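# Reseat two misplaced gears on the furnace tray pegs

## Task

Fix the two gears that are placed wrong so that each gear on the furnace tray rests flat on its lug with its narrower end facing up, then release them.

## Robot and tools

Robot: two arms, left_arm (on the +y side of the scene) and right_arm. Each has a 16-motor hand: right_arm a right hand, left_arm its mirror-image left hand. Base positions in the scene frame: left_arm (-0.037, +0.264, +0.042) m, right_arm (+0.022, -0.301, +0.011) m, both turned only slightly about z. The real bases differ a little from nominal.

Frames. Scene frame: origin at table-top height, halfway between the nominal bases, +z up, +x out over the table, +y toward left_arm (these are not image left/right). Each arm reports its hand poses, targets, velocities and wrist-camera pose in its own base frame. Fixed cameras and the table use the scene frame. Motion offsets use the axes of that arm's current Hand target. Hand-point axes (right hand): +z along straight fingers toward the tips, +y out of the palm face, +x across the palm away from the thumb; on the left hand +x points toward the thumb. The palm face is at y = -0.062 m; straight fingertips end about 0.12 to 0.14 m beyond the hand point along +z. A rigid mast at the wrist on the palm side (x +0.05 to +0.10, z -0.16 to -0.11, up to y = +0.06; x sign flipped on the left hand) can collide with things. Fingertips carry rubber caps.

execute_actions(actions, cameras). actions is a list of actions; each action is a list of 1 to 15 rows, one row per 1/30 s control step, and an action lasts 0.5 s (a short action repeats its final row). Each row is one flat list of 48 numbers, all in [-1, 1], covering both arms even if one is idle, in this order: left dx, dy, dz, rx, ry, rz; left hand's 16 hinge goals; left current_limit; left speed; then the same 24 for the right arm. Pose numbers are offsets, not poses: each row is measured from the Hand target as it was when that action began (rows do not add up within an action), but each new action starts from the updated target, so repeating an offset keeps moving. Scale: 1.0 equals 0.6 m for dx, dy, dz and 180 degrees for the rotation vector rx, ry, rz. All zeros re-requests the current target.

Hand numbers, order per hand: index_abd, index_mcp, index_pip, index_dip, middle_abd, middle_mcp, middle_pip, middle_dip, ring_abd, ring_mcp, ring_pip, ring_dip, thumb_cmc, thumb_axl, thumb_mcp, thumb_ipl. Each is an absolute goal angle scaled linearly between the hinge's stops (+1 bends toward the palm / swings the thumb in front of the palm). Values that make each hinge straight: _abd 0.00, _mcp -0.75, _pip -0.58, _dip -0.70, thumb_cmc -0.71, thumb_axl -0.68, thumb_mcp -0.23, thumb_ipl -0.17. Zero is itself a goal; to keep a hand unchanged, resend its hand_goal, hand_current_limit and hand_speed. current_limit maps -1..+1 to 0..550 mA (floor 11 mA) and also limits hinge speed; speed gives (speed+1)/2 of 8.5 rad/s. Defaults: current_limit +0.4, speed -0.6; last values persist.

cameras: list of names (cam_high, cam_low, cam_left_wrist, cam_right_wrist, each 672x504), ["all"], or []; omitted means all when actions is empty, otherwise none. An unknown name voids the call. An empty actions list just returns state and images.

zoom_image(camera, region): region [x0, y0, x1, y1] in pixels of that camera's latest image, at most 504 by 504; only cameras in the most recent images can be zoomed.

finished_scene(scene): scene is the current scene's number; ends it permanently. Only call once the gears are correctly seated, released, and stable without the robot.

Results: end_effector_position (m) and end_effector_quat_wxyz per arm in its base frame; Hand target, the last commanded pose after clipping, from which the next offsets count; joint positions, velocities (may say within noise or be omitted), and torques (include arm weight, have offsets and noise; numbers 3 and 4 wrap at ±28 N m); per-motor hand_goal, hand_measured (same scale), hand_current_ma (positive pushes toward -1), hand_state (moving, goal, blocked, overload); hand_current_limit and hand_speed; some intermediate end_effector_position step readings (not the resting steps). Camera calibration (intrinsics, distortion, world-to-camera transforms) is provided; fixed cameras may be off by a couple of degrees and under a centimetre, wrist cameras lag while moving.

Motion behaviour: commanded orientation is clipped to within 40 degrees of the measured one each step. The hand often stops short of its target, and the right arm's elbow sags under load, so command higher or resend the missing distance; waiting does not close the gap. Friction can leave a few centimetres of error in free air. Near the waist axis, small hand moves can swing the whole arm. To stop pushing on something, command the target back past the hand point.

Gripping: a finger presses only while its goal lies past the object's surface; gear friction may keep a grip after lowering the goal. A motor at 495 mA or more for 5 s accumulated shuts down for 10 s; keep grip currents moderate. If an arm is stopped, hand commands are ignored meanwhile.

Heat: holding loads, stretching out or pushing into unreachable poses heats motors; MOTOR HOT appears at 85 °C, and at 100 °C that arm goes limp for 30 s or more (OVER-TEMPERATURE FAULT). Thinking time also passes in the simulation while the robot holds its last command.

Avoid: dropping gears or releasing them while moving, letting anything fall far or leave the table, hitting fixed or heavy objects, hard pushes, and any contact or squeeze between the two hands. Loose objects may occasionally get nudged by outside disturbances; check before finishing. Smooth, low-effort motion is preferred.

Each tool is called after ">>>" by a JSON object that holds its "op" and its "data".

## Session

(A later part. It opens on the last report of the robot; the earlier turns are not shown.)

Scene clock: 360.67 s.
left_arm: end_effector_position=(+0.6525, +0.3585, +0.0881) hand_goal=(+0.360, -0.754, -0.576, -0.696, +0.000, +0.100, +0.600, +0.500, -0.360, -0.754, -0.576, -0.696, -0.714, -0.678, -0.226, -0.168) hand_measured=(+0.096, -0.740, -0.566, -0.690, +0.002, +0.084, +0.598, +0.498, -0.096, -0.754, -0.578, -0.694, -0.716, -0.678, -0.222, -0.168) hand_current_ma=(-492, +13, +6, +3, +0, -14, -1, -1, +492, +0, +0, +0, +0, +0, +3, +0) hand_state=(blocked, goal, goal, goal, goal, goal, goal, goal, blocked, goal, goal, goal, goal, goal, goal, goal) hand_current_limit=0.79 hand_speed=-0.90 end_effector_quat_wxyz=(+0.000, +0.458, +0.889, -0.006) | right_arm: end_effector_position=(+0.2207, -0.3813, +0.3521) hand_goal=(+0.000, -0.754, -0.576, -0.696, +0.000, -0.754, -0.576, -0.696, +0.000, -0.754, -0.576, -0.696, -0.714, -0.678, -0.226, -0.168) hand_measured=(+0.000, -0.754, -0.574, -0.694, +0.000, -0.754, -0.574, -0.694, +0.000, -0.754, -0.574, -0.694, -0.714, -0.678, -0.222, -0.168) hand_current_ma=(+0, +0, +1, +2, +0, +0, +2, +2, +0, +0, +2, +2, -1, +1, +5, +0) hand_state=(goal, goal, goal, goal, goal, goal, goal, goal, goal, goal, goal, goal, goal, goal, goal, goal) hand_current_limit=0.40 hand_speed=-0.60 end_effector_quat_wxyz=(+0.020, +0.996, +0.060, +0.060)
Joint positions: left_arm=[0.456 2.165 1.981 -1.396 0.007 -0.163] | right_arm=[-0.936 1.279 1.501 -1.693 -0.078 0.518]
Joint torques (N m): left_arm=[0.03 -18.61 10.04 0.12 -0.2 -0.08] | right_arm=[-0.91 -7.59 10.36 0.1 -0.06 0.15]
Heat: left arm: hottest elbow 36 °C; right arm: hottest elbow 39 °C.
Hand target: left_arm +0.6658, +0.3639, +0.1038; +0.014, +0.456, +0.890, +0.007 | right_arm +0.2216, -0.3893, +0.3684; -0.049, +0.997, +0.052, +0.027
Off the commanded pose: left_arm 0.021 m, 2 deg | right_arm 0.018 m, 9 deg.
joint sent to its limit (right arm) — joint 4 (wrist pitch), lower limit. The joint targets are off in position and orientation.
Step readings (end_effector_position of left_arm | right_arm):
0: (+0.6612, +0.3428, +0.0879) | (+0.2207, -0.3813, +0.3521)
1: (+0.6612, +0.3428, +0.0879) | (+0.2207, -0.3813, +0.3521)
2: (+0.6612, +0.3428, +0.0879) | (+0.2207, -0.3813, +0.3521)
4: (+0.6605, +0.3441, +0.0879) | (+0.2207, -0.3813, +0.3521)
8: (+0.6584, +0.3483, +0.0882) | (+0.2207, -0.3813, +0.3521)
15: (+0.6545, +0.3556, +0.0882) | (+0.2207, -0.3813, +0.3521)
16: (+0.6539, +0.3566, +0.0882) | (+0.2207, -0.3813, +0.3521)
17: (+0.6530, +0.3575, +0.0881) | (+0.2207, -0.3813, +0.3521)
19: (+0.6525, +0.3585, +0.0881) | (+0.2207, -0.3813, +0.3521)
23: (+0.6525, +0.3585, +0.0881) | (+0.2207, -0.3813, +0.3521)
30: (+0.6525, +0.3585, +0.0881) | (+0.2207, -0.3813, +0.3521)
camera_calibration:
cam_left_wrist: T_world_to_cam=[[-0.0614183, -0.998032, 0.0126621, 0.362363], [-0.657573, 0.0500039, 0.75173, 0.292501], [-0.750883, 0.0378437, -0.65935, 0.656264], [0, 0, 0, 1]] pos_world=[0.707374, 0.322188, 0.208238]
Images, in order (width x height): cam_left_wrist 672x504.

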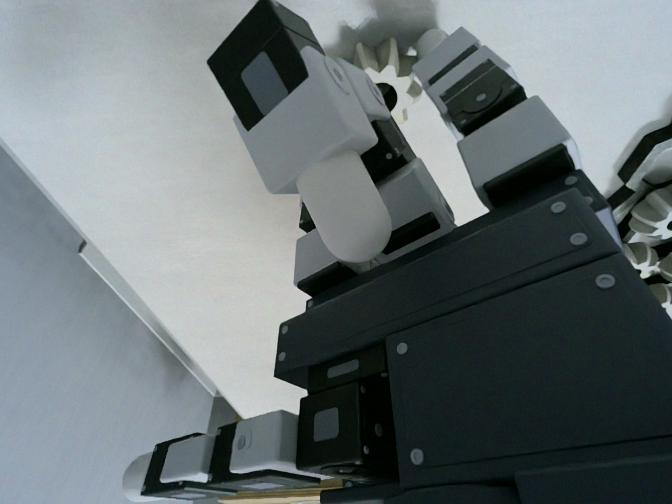

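>>> {"op": "execute_actions", "data": {"actions": [[[0,0.006,-0.0167,-0.0055,0,0,0.36,-0.754,-0.576,-0.696,0,0.1,0.6,0.5,-0.36,-0.754,-0.576,-0.696,-0.714,-0.678,-0.226,-0.168,0.79,-0.9,0,0,0,0,0,0,0,-0.754,-0.576,-0.696,0,-0.754,-0.576,-0.696,0,-0.754,-0.576,-0.696,-0.714,-0.678,-0.226,-0.168,0.4,-0.6]],[[0,0.006,-0.0167,-0.0055,0,0,0.36,-0.754,-0.576,-0.696,0,0.1,0.6,0.5,-0.36,-0.754,-0.576,-0.696,-0.714,-0.678,-0.226,-0.168,0.79,-0.9,0,0,0,0,0,0,0,-0.754,-0.576,-0.696,0,-0.754,-0.576,-0.696,0,-0.754,-0.576,-0.696,-0.714,-0.678,-0.226,-0.168,0.4,-0.6]]]}}

Scene clock: 362.27 s.
left_arm: end_effector_position=(+0.6532, +0.3591, +0.0885) hand_goal=(+0.360, -0.754, -0.576, -0.696, +0.000, +0.100, +0.600, +0.500, -0.360, -0.754, -0.576, -0.696, -0.714, -0.678, -0.226, -0.168) hand_measured=(+0.096, -0.742, -0.568, -0.692, +0.002, +0.084, +0.598, +0.498, -0.096, -0.756, -0.578, -0.696, -0.716, -0.678, -0.222, -0.168) hand_current_ma=(-492, +10, +5, +2, +0, -14, -1, -1, +492, -1, +0, +0, +0, +0, +3, +0) hand_state=(blocked, goal, goal, goal, goal, goal, goal, goal, blocked, goal, goal, goal, goal, goal, goal, goal) hand_current_limit=0.79 hand_speed=-0.90 end_effector_quat_wxyz=(+0.000, +0.458, +0.889, -0.005) | right_arm: end_effector_position=(+0.2207, -0.3813, +0.3521) hand_goal=(+0.000, -0.754, -0.576, -0.696, +0.000, -0.754, -0.576, -0.696, +0.000, -0.754, -0.576, -0.696, -0.714, -0.678, -0.226, -0.168) hand_measured=(+0.000, -0.754, -0.574, -0.694, +0.000, -0.754, -0.574, -0.694, +0.000, -0.754, -0.574, -0.694, -0.714, -0.678, -0.222, -0.168) hand_current_ma=(+0, +0, +1, +2, +0, +0, +2, +2, +0, +0, +2, +2, -1, +1, +5, +0) hand_state=(goal, goal, goal, goal, goal, goal, goal, goal, goal, goal, goal, goal, goal, goal, goal, goal) hand_current_limit=0.40 hand_speed=-0.60 end_effector_quat_wxyz=(+0.020, +0.996, +0.060, +0.060)
Joint positions: left_arm=[0.456 2.166 1.984 -1.396 0.006 -0.163] | right_arm=[-0.936 1.279 1.501 -1.693 -0.078 0.518]
Joint torques (N m): left_arm=[0.09 -19.96 11.04 0.14 -0.31 -0.06] | right_arm=[-0.97 -7.65 10.33 0.08 -0.05 0.14]
Heat: left arm: hottest elbow 36 °C; right arm: hottest elbow 39 °C.
Hand target: left_arm +0.6709, +0.3680, +0.1241; +0.021, +0.455, +0.890, +0.023 | right_arm +0.2216, -0.3893, +0.3684; -0.049, +0.997, +0.052, +0.027
Off the commanded pose: left_arm 0.041 m, 4 deg | right_arm 0.018 m, 9 deg.
joint sent to its limit (right arm) — joint 4 (wrist pitch), lower limit. The joint targets are off in position and orientation.
Step readings (end_effector_position of left_arm | right_arm):
0: (+0.6525, +0.3585, +0.0881) | (+0.2207, -0.3813, +0.3521)
1: (+0.6525, +0.3585, +0.0881) | (+0.2207, -0.3813, +0.3521)
2: (+0.6525, +0.3585, +0.0881) | (+0.2207, -0.3813, +0.3521)
4: (+0.6529, +0.3587, +0.0888) | (+0.2207, -0.3813, +0.3521)
8: (+0.6529, +0.3587, +0.0888) | (+0.2207, -0.3813, +0.3521)
15: (+0.6529, +0.3587, +0.0888) | (+0.2207, -0.3813, +0.3521)
16: (+0.6529, +0.3587, +0.0888) | (+0.2207, -0.3813, +0.3521)
17: (+0.6532, +0.3591, +0.0896) | (+0.2207, -0.3813, +0.3521)
19: (+0.6532, +0.3591, +0.0885) | (+0.2207, -0.3813, +0.3521)
23: (+0.6532, +0.3591, +0.0885) | (+0.2207, -0.3813, +0.3521)
30: (+0.6532, +0.3591, +0.0885) | (+0.2207, -0.3813, +0.3521)

>>> {"op": "execute_actions", "data": {"actions": [[[0,0.002,-0.0167,-0.002,0,0,0.36,-0.754,-0.576,-0.696,0,0.1,0.6,0.5,-0.36,-0.754,-0.576,-0.696,-0.714,-0.678,-0.226,-0.168,0.79,-0.9,0,0,0,0,0,0,0,-0.754,-0.576,-0.696,0,-0.754,-0.576,-0.696,0,-0.754,-0.576,-0.696,-0.714,-0.678,-0.226,-0.168,0.4,-0.6]],[[0,0,-0.0167,0,0,0,0.36,-0.754,-0.576,-0.696,0,0.1,0.6,0.5,-0.36,-0.754,-0.576,-0.696,-0.714,-0.678,-0.226,-0.168,0.79,-0.9,0,0,0,0,0,0,0,-0.754,-0.576,-0.696,0,-0.754,-0.576,-0.696,0,-0.754,-0.576,-0.696,-0.714,-0.678,-0.226,-0.168,0.4,-0.6]]]}}

Scene clock: 363.83 s.
left_arm: end_effector_position=(+0.6509, +0.3555, +0.0915) hand_goal=(+0.360, -0.754, -0.576, -0.696, +0.000, +0.100, +0.600, +0.500, -0.360, -0.754, -0.576, -0.696, -0.714, -0.678, -0.226, -0.168) hand_measured=(+0.096, -0.740, -0.568, -0.692, +0.002, +0.084, +0.598, +0.498, -0.098, -0.756, -0.578, -0.696, -0.716, -0.678, -0.222, -0.168) hand_current_ma=(-492, +14, +5, +2, +0, -14, -1, -1, +492, -1, +0, +0, +0, +0, +3, +0) hand_state=(blocked, goal, goal, goal, goal, goal, goal, goal, blocked, goal, goal, goal, goal, goal, goal, goal) hand_current_limit=0.79 hand_speed=-0.90 end_effector_quat_wxyz=(-0.003, +0.459, +0.888, -0.014) | right_arm: end_effector_position=(+0.2207, -0.3813, +0.3521) hand_goal=(+0.000, -0.754, -0.576, -0.696, +0.000, -0.754, -0.576, -0.696, +0.000, -0.754, -0.576, -0.696, -0.714, -0.678, -0.226, -0.168) hand_measured=(+0.000, -0.754, -0.574, -0.694, +0.000, -0.754, -0.574, -0.694, +0.000, -0.754, -0.574, -0.694, -0.714, -0.678, -0.222, -0.168) hand_current_ma=(+0, +0, +1, +2, +0, +0, +2, +2, +0, +0, +2, +2, -1, +1, +5, +0) hand_state=(goal, goal, goal, goal, goal, goal, goal, goal, goal, goal, goal, goal, goal, goal, goal, goal) hand_current_limit=0.40 hand_speed=-0.60 end_effector_quat_wxyz=(+0.020, +0.996, +0.060, +0.060)
Joint positions: left_arm=[0.455 2.168 2 -1.43 0.012 -0.163] | right_arm=[-0.936 1.279 1.501 -1.693 -0.078 0.518]
Joint torques (N m): left_arm=[0.26 -21.54 11.84 0.08 -0.3 -0.08] | right_arm=[-0.91 -7.65 10.35 0.08 -0.06 0.15]
Heat: left arm: hottest elbow 36 °C; right arm: hottest elbow 39 °C.
Hand target: left_arm +0.6707, +0.3682, +0.1441; +0.023, +0.455, +0.890, +0.025 | right_arm +0.2216, -0.3893, +0.3684; -0.049, +0.997, +0.052, +0.027
Off the commanded pose: left_arm 0.058 m, 5 deg | right_arm 0.018 m, 9 deg.
joint sent to its limit (right arm) — joint 4 (wrist pitch), lower limit. The joint targets are off in position and orientation.
Step readings (end_effector_position of left_arm | right_arm):
0: (+0.6532, +0.3591, +0.0885) | (+0.2207, -0.3813, +0.3521)
1: (+0.6532, +0.3591, +0.0885) | (+0.2207, -0.3813, +0.3521)
2: (+0.6533, +0.3591, +0.0890) | (+0.2207, -0.3813, +0.3521)
4: (+0.6535, +0.3589, +0.0896) | (+0.2207, -0.3813, +0.3521)
8: (+0.6533, +0.3588, +0.0895) | (+0.2207, -0.3813, +0.3521)
15: (+0.6529, +0.3587, +0.0894) | (+0.2207, -0.3813, +0.3521)
16: (+0.6529, +0.3587, +0.0894) | (+0.2207, -0.3813, +0.3521)
17: (+0.6531, +0.3585, +0.0899) | (+0.2207, -0.3813, +0.3521)
19: (+0.6521, +0.3574, +0.0899) | (+0.2207, -0.3813, +0.3521)
23: (+0.6508, +0.3552, +0.0897) | (+0.2207, -0.3813, +0.3521)
30: (+0.6508, +0.3555, +0.0909) | (+0.2207, -0.3813, +0.3521)

>>> {"op": "execute_actions", "data": {"actions": [[[0,0.003,-0.0167,-0.003,0,0,0.36,-0.754,-0.576,-0.696,0,0.1,0.6,0.5,-0.36,-0.754,-0.576,-0.696,-0.714,-0.678,-0.226,-0.168,0.79,-0.9,0,0,0,0,0,0,0,-0.754,-0.576,-0.696,0,-0.754,-0.576,-0.696,0,-0.754,-0.576,-0.696,-0.714,-0.678,-0.226,-0.168,0.4,-0.6]],[[0,0,-0.0167,0,0,0,0.36,-0.754,-0.576,-0.696,0,0.1,0.6,0.5,-0.36,-0.754,-0.576,-0.696,-0.714,-0.678,-0.226,-0.168,0.79,-0.9,0,0,0,0,0,0,0,-0.754,-0.576,-0.696,0,-0.754,-0.576,-0.696,0,-0.754,-0.576,-0.696,-0.714,-0.678,-0.226,-0.168,0.4,-0.6]]], "cameras": ["cam_left_wrist", "cam_high"]}}

>>> {"op": "zoom_image", "data": {"camera": "cam_left_wrist", "region": [290, 0, 490, 130]}}

Scene clock: 365.33 s.
left_arm: end_effector_position=(+0.6522, +0.3562, +0.1030) hand_goal=(+0.360, -0.754, -0.576, -0.696, +0.000, +0.100, +0.600, +0.500, -0.360, -0.754, -0.576, -0.696, -0.714, -0.678, -0.226, -0.168) hand_measured=(+0.096, -0.740, -0.568, -0.692, +0.002, +0.084, +0.598, +0.498, -0.098, -0.756, -0.578, -0.696, -0.716, -0.678, -0.222, -0.168) hand_current_ma=(-492, +14, +5, +2, +0, -14, -1, -1, +492, -1, +0, +0, +0, +0, +3, +0) hand_state=(blocked, goal, goal, goal, goal, goal, goal, goal, blocked, goal, goal, goal, goal, goal, goal, goal) hand_current_limit=0.79 hand_speed=-0.90 end_effector_quat_wxyz=(-0.004, +0.459, +0.888, -0.015) | right_arm: end_effector_position=(+0.2207, -0.3813, +0.3521) hand_goal=(+0.000, -0.754, -0.576, -0.696, +0.000, -0.754, -0.576, -0.696, +0.000, -0.754, -0.576, -0.696, -0.714, -0.678, -0.226, -0.168) hand_measured=(+0.000, -0.754, -0.574, -0.694, +0.000, -0.754, -0.574, -0.694, +0.000, -0.754, -0.574, -0.694, -0.714, -0.678, -0.222, -0.168) hand_current_ma=(+0, +0, +1, +2, +0, +0, +2, +2, +0, +0, +2, +2, -1, +1, +5, +0) hand_state=(goal, goal, goal, goal, goal, goal, goal, goal, goal, goal, goal, goal, goal, goal, goal, goal) hand_current_limit=0.40 hand_speed=-0.60 end_effector_quat_wxyz=(+0.020, +0.996, +0.060, +0.060)
Joint positions: left_arm=[0.455 2.168 2.03 -1.462 0.012 -0.163] | right_arm=[-0.936 1.279 1.501 -1.693 -0.078 0.518]
Joint torques (N m): left_arm=[0.03 -22.71 11.9 0.14 -0.36 -0.07] | right_arm=[-0.79 -7.47 10.35 0.12 -0.06 0.15]
Heat: left arm: hottest elbow 36 °C; right arm: hottest elbow 39 °C.
Hand target: left_arm +0.6708, +0.3688, +0.1643; +0.025, +0.455, +0.890, +0.030 | right_arm +0.2216, -0.3893, +0.3684; -0.049, +0.997, +0.052, +0.027
Off the commanded pose: left_arm 0.065 m, 6 deg | right_arm 0.018 m, 9 deg.
joint sent to its limit (right arm) — joint 4 (wrist pitch), lower limit. The joint targets are off in position and orientation.
Step readings (end_effector_position of left_arm | right_arm):
0: (+0.6509, +0.3555, +0.0915) | (+0.2207, -0.3813, +0.3521)
1: (+0.6509, +0.3555, +0.0915) | (+0.2207, -0.3813, +0.3521)
2: (+0.6509, +0.3555, +0.0915) | (+0.2207, -0.3813, +0.3521)
4: (+0.6507, +0.3554, +0.0920) | (+0.2207, -0.3813, +0.3521)
8: (+0.6514, +0.3558, +0.0944) | (+0.2207, -0.3813, +0.3521)
15: (+0.6523, +0.3562, +0.0964) | (+0.2207, -0.3813, +0.3521)
16: (+0.6523, +0.3562, +0.0964) | (+0.2207, -0.3813, +0.3521)
17: (+0.6516, +0.3559, +0.0961) | (+0.2207, -0.3813, +0.3521)
19: (+0.6511, +0.3556, +0.0971) | (+0.2207, -0.3813, +0.3521)
23: (+0.6515, +0.3558, +0.1006) | (+0.2207, -0.3813, +0.3521)
30: (+0.6522, +0.3562, +0.1030) | (+0.2207, -0.3813, +0.3521)
camera_calibration:
cam_left_wrist: T_world_to_cam=[[-0.0625676, -0.997688, 0.0265228, 0.359089], [-0.645447, 0.0607186, 0.761388, 0.268552], [-0.761238, 0.0305191, -0.647754, 0.67411], [0, 0, 0, 1]] pos_world=[0.708961, 0.32138, 0.222661]
Images, in order (width x height): cam_high 672x504, cam_left_wrist 672x504.

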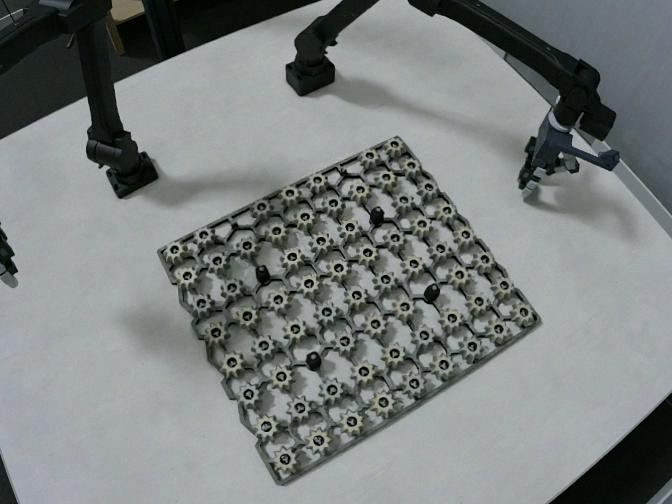

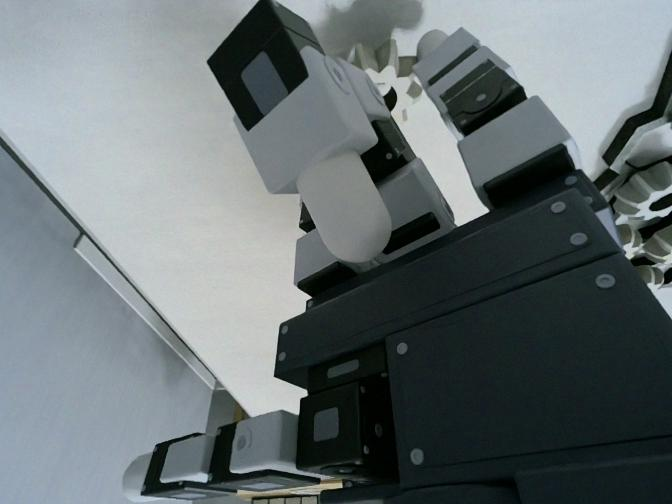

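Scaled by 2.520 from the camera's 672x504 image, which has a finer 960x720 frame.

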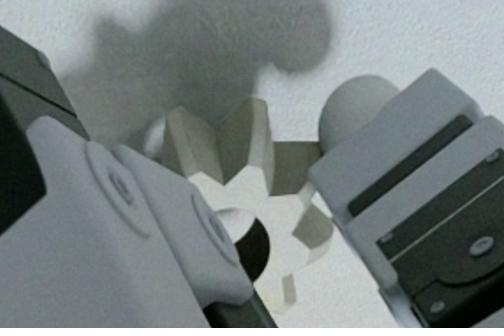

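>>> {"op": "execute_actions", "data": {"actions": [[[0,0,-0.025,0,0,0,0.36,-0.754,-0.576,-0.696,0,0.1,0.6,0.5,-0.36,-0.754,-0.576,-0.696,-0.714,-0.678,-0.226,-0.168,0.79,-0.9,0,0,0,0,0,0,0,-0.754,-0.576,-0.696,0,-0.754,-0.576,-0.696,0,-0.754,-0.576,-0.696,-0.714,-0.678,-0.226,-0.168,0.4,-0.6]],[[0,-0.01,-0.03,0,0,0,0.36,-0.754,-0.576,-0.696,0,0.1,0.6,0.5,-0.36,-0.754,-0.576,-0.696,-0.714,-0.678,-0.226,-0.168,0.79,-0.9,0,0,0,0,0,0,0,-0.754,-0.576,-0.696,0,-0.754,-0.576,-0.696,0,-0.754,-0.576,-0.696,-0.714,-0.678,-0.226,-0.168,0.4,-0.6]],[[0,-0.02,-0.03,0,0,0,0.36,-0.754,-0.576,-0.696,0,0.1,0.6,0.5,-0.36,-0.754,-0.576,-0.696,-0.714,-0.678,-0.226,-0.168,0.79,-0.9,0,0,0,0,0,0,0,-0.754,-0.576,-0.696,0,-0.754,-0.576,-0.696,0,-0.754,-0.576,-0.696,-0.714,-0.678,-0.226,-0.168,0.4,-0.6]]]}}

Scene clock: 367.83 s.
left_arm: end_effector_position=(+0.6409, +0.3506, +0.1533) hand_goal=(+0.360, -0.754, -0.576, -0.696, +0.000, +0.100, +0.600, +0.500, -0.360, -0.754, -0.576, -0.696, -0.714, -0.678, -0.226, -0.168) hand_measured=(+0.096, -0.740, -0.568, -0.692, +0.002, +0.084, +0.598, +0.498, -0.098, -0.756, -0.578, -0.696, -0.716, -0.678, -0.222, -0.168) hand_current_ma=(-492, +14, +5, +2, +0, -14, -1, -1, +492, -1, +0, +0, +0, +0, +3, +0) hand_state=(blocked, goal, goal, goal, goal, goal, goal, goal, blocked, goal, goal, goal, goal, goal, goal, goal) hand_current_limit=0.79 hand_speed=-0.90 end_effector_quat_wxyz=(-0.002, +0.459, +0.888, -0.013) | right_arm: end_effector_position=(+0.2207, -0.3813, +0.3521) hand_goal=(+0.000, -0.754, -0.576, -0.696, +0.000, -0.754, -0.576, -0.696, +0.000, -0.754, -0.576, -0.696, -0.714, -0.678, -0.226, -0.168) hand_measured=(+0.000, -0.754, -0.574, -0.694, +0.000, -0.754, -0.574, -0.694, +0.000, -0.754, -0.574, -0.694, -0.714, -0.678, -0.222, -0.168) hand_current_ma=(+0, +0, +1, +2, +0, +0, +2, +2, +0, +0, +2, +2, -1, +1, +5, +0) hand_state=(goal, goal, goal, goal, goal, goal, goal, goal, goal, goal, goal, goal, goal, goal, goal, goal) hand_current_limit=0.40 hand_speed=-0.60 end_effector_quat_wxyz=(+0.020, +0.996, +0.060, +0.060)
Joint positions: left_arm=[0.455 2.108 2.061 -1.548 0.012 -0.163] | right_arm=[-0.936 1.279 1.501 -1.693 -0.078 0.518]
Joint torques (N m): left_arm=[-0.26 -22.53 10.85 0.13 -0.35 -0.11] | right_arm=[-0.91 -7.59 10.35 0.14 -0.06 0.16]
Heat: left arm: hottest elbow 37 °C; right arm: hottest elbow 39 °C.
Hand target: left_arm +0.6526, +0.3567, +0.2137; +0.025, +0.455, +0.890, +0.030 | right_arm +0.2216, -0.3893, +0.3684; -0.049, +0.997, +0.052, +0.027
Off the commanded pose: left_arm 0.062 m, 6 deg | right_arm 0.018 m, 9 deg.
joint sent to its limit (right arm) — joint 4 (wrist pitch), lower limit. The joint targets are off in position and orientation.
Step readings (end_effector_position of left_arm | right_arm):
0: (+0.6522, +0.3562, +0.1030) | (+0.2207, -0.3813, +0.3521)
1: (+0.6518, +0.3560, +0.1029) | (+0.2207, -0.3813, +0.3521)
2: (+0.6519, +0.3560, +0.1035) | (+0.2207, -0.3813, +0.3521)
4: (+0.6507, +0.3554, +0.1048) | (+0.2207, -0.3813, +0.3521)
8: (+0.6513, +0.3557, +0.1100) | (+0.2207, -0.3813, +0.3521)
15: (+0.6524, +0.3562, +0.1137) | (+0.2207, -0.3813, +0.3521)
16: (+0.6520, +0.3561, +0.1136) | (+0.2207, -0.3813, +0.3521)
17: (+0.6517, +0.3559, +0.1135) | (+0.2207, -0.3813, +0.3521)
19: (+0.6500, +0.3551, +0.1135) | (+0.2207, -0.3813, +0.3521)
23: (+0.6473, +0.3537, +0.1138) | (+0.2207, -0.3813, +0.3521)
30: (+0.6467, +0.3535, +0.1191) | (+0.2207, -0.3813, +0.3521)
31: (+0.6463, +0.3533, +0.1190) | (+0.2207, -0.3813, +0.3521)
32: (+0.6463, +0.3533, +0.1201) | (+0.2207, -0.3813, +0.3521)
34: (+0.6450, +0.3526, +0.1240) | (+0.2207, -0.3813, +0.3521)
38: (+0.6433, +0.3518, +0.1355) | (+0.2207, -0.3813, +0.3521)
45: (+0.6416, +0.3510, +0.1536) | (+0.2207, -0.3813, +0.3521)

>>> {"op": "execute_actions", "data": {"actions": [[[-0.014,-0.04,-0.012,0,0,-0.003,0.36,-0.754,-0.576,-0.696,0,0.1,0.6,0.5,-0.36,-0.754,-0.576,-0.696,-0.714,-0.678,-0.226,-0.168,0.79,-0.9,0,0,0,0,0,0,0,-0.754,-0.576,-0.696,0,-0.754,-0.576,-0.696,0,-0.754,-0.576,-0.696,-0.714,-0.678,-0.226,-0.168,0.4,-0.6]],[[-0.0285,-0.083,-0.008,0,0,-0.005,0.36,-0.754,-0.576,-0.696,0,0.1,0.6,0.5,-0.36,-0.754,-0.576,-0.696,-0.714,-0.678,-0.226,-0.168,0.79,-0.9,0,0,0,0,0,0,0,-0.754,-0.576,-0.696,0,-0.754,-0.576,-0.696,0,-0.754,-0.576,-0.696,-0.714,-0.678,-0.226,-0.168,0.4,-0.6]],[[-0.0275,-0.083,-0.008,0,0,-0.005,0.36,-0.754,-0.576,-0.696,0,0.1,0.6,0.5,-0.36,-0.754,-0.576,-0.696,-0.714,-0.678,-0.226,-0.168,0.79,-0.9,0,0,0,0,0,0,0,-0.754,-0.576,-0.696,0,-0.754,-0.576,-0.696,0,-0.754,-0.576,-0.696,-0.714,-0.678,-0.226,-0.168,0.4,-0.6]],[[-0.0265,-0.083,-0.008,0,0,-0.005,0.36,-0.754,-0.576,-0.696,0,0.1,0.6,0.5,-0.36,-0.754,-0.576,-0.696,-0.714,-0.678,-0.226,-0.168,0.79,-0.9,0,0,0,0,0,0,0,-0.754,-0.576,-0.696,0,-0.754,-0.576,-0.696,0,-0.754,-0.576,-0.696,-0.714,-0.678,-0.226,-0.168,0.4,-0.6]]], "cameras": ["cam_high"]}}

Scene clock: 370.90 s.
left_arm: end_effector_position=(+0.5414, +0.1997, +0.1885) hand_goal=(+0.360, -0.754, -0.576, -0.696, +0.000, +0.100, +0.600, +0.500, -0.360, -0.754, -0.576, -0.696, -0.714, -0.678, -0.226, -0.168) hand_measured=(+0.096, -0.748, -0.572, -0.694, +0.002, +0.086, +0.598, +0.498, -0.100, -0.762, -0.580, -0.698, -0.714, -0.678, -0.222, -0.168) hand_current_ma=(-492, +4, +2, +1, +0, -13, -1, -1, +492, -6, -2, -1, +0, +0, +3, +0) hand_state=(blocked, goal, goal, goal, goal, goal, goal, goal, blocked, goal, goal, goal, goal, goal, goal, goal) hand_current_limit=0.79 hand_speed=-0.90 end_effector_quat_wxyz=(-0.002, +0.438, +0.899, -0.002) | right_arm: end_effector_position=(+0.2207, -0.3813, +0.3521) hand_goal=(+0.000, -0.754, -0.576, -0.696, +0.000, -0.754, -0.576, -0.696, +0.000, -0.754, -0.576, -0.696, -0.714, -0.678, -0.226, -0.168) hand_measured=(+0.000, -0.754, -0.574, -0.694, +0.000, -0.754, -0.574, -0.694, +0.000, -0.754, -0.574, -0.694, -0.714, -0.678, -0.222, -0.168) hand_current_ma=(+0, +0, +1, +2, +0, +0, +2, +2, +0, +0, +2, +2, -1, +1, +5, +0) hand_state=(goal, goal, goal, goal, goal, goal, goal, goal, goal, goal, goal, goal, goal, goal, goal, goal) hand_current_limit=0.40 hand_speed=-0.60 end_effector_quat_wxyz=(+0.020, +0.996, +0.060, +0.060)
Joint positions: left_arm=[0.26 1.678 1.512 -1.41 0 -0.405] | right_arm=[-0.936 1.279 1.501 -1.693 -0.078 0.518]
Joint torques (N m): left_arm=[-0.03 -16.67 8.09 0.85 -0.4 -0.15] | right_arm=[-0.73 -7.47 10.35 0.1 -0.05 0.15]
Heat: left arm: hottest elbow 37 °C; right arm: hottest elbow 39 °C.
Hand target: left_arm +0.5480, +0.2055, +0.2234; +0.026, +0.430, +0.902, +0.029 | right_arm +0.2216, -0.3893, +0.3684; -0.049, +0.997, +0.052, +0.027
Off the commanded pose: left_arm 0.036 m, 5 deg | right_arm 0.018 m, 9 deg.
joint sent to its limit (right arm) — joint 4 (wrist pitch), lower limit. The joint targets are off in position and orientation.
Step readings (end_effector_position of left_arm | right_arm):
0: (+0.6409, +0.3506, +0.1533) | (+0.2207, -0.3813, +0.3521)
1: (+0.6409, +0.3506, +0.1533) | (+0.2207, -0.3813, +0.3521)
2: (+0.6409, +0.3506, +0.1533) | (+0.2207, -0.3813, +0.3521)
4: (+0.6385, +0.3499, +0.1535) | (+0.2207, -0.3813, +0.3521)
8: (+0.6296, +0.3440, +0.1579) | (+0.2207, -0.3813, +0.3521)
15: (+0.6292, +0.3372, +0.1707) | (+0.2207, -0.3813, +0.3521)
16: (+0.6287, +0.3371, +0.1711) | (+0.2207, -0.3813, +0.3521)
17: (+0.6285, +0.3361, +0.1717) | (+0.2207, -0.3813, +0.3521)
19: (+0.6209, +0.3297, +0.1691) | (+0.2207, -0.3813, +0.3521)
23: (+0.5983, +0.3076, +0.1635) | (+0.2207, -0.3813, +0.3521)
30: (+0.6030, +0.2831, +0.1749) | (+0.2207, -0.3813, +0.3521)
31: (+0.6035, +0.2823, +0.1764) | (+0.2207, -0.3813, +0.3521)
32: (+0.6033, +0.2816, +0.1764) | (+0.2207, -0.3813, +0.3521)
34: (+0.5958, +0.2776, +0.1761) | (+0.2207, -0.3813, +0.3521)
38: (+0.5706, +0.2626, +0.1728) | (+0.2207, -0.3813, +0.3521)
45: (+0.5717, +0.2445, +0.1827) | (+0.2207, -0.3813, +0.3521)
46: (+0.5721, +0.2427, +0.1831) | (+0.2207, -0.3813, +0.3521)
47: (+0.5714, +0.2420, +0.1823) | (+0.2207, -0.3813, +0.3521)
49: (+0.5650, +0.2364, +0.1808) | (+0.2207, -0.3813, +0.3521)
53: (+0.5417, +0.2197, +0.1783) | (+0.2207, -0.3813, +0.3521)
60: (+0.5427, +0.1976, +0.1876) | (+0.2207, -0.3813, +0.3521)
Images, in order (width x height): cam_high 672x504.

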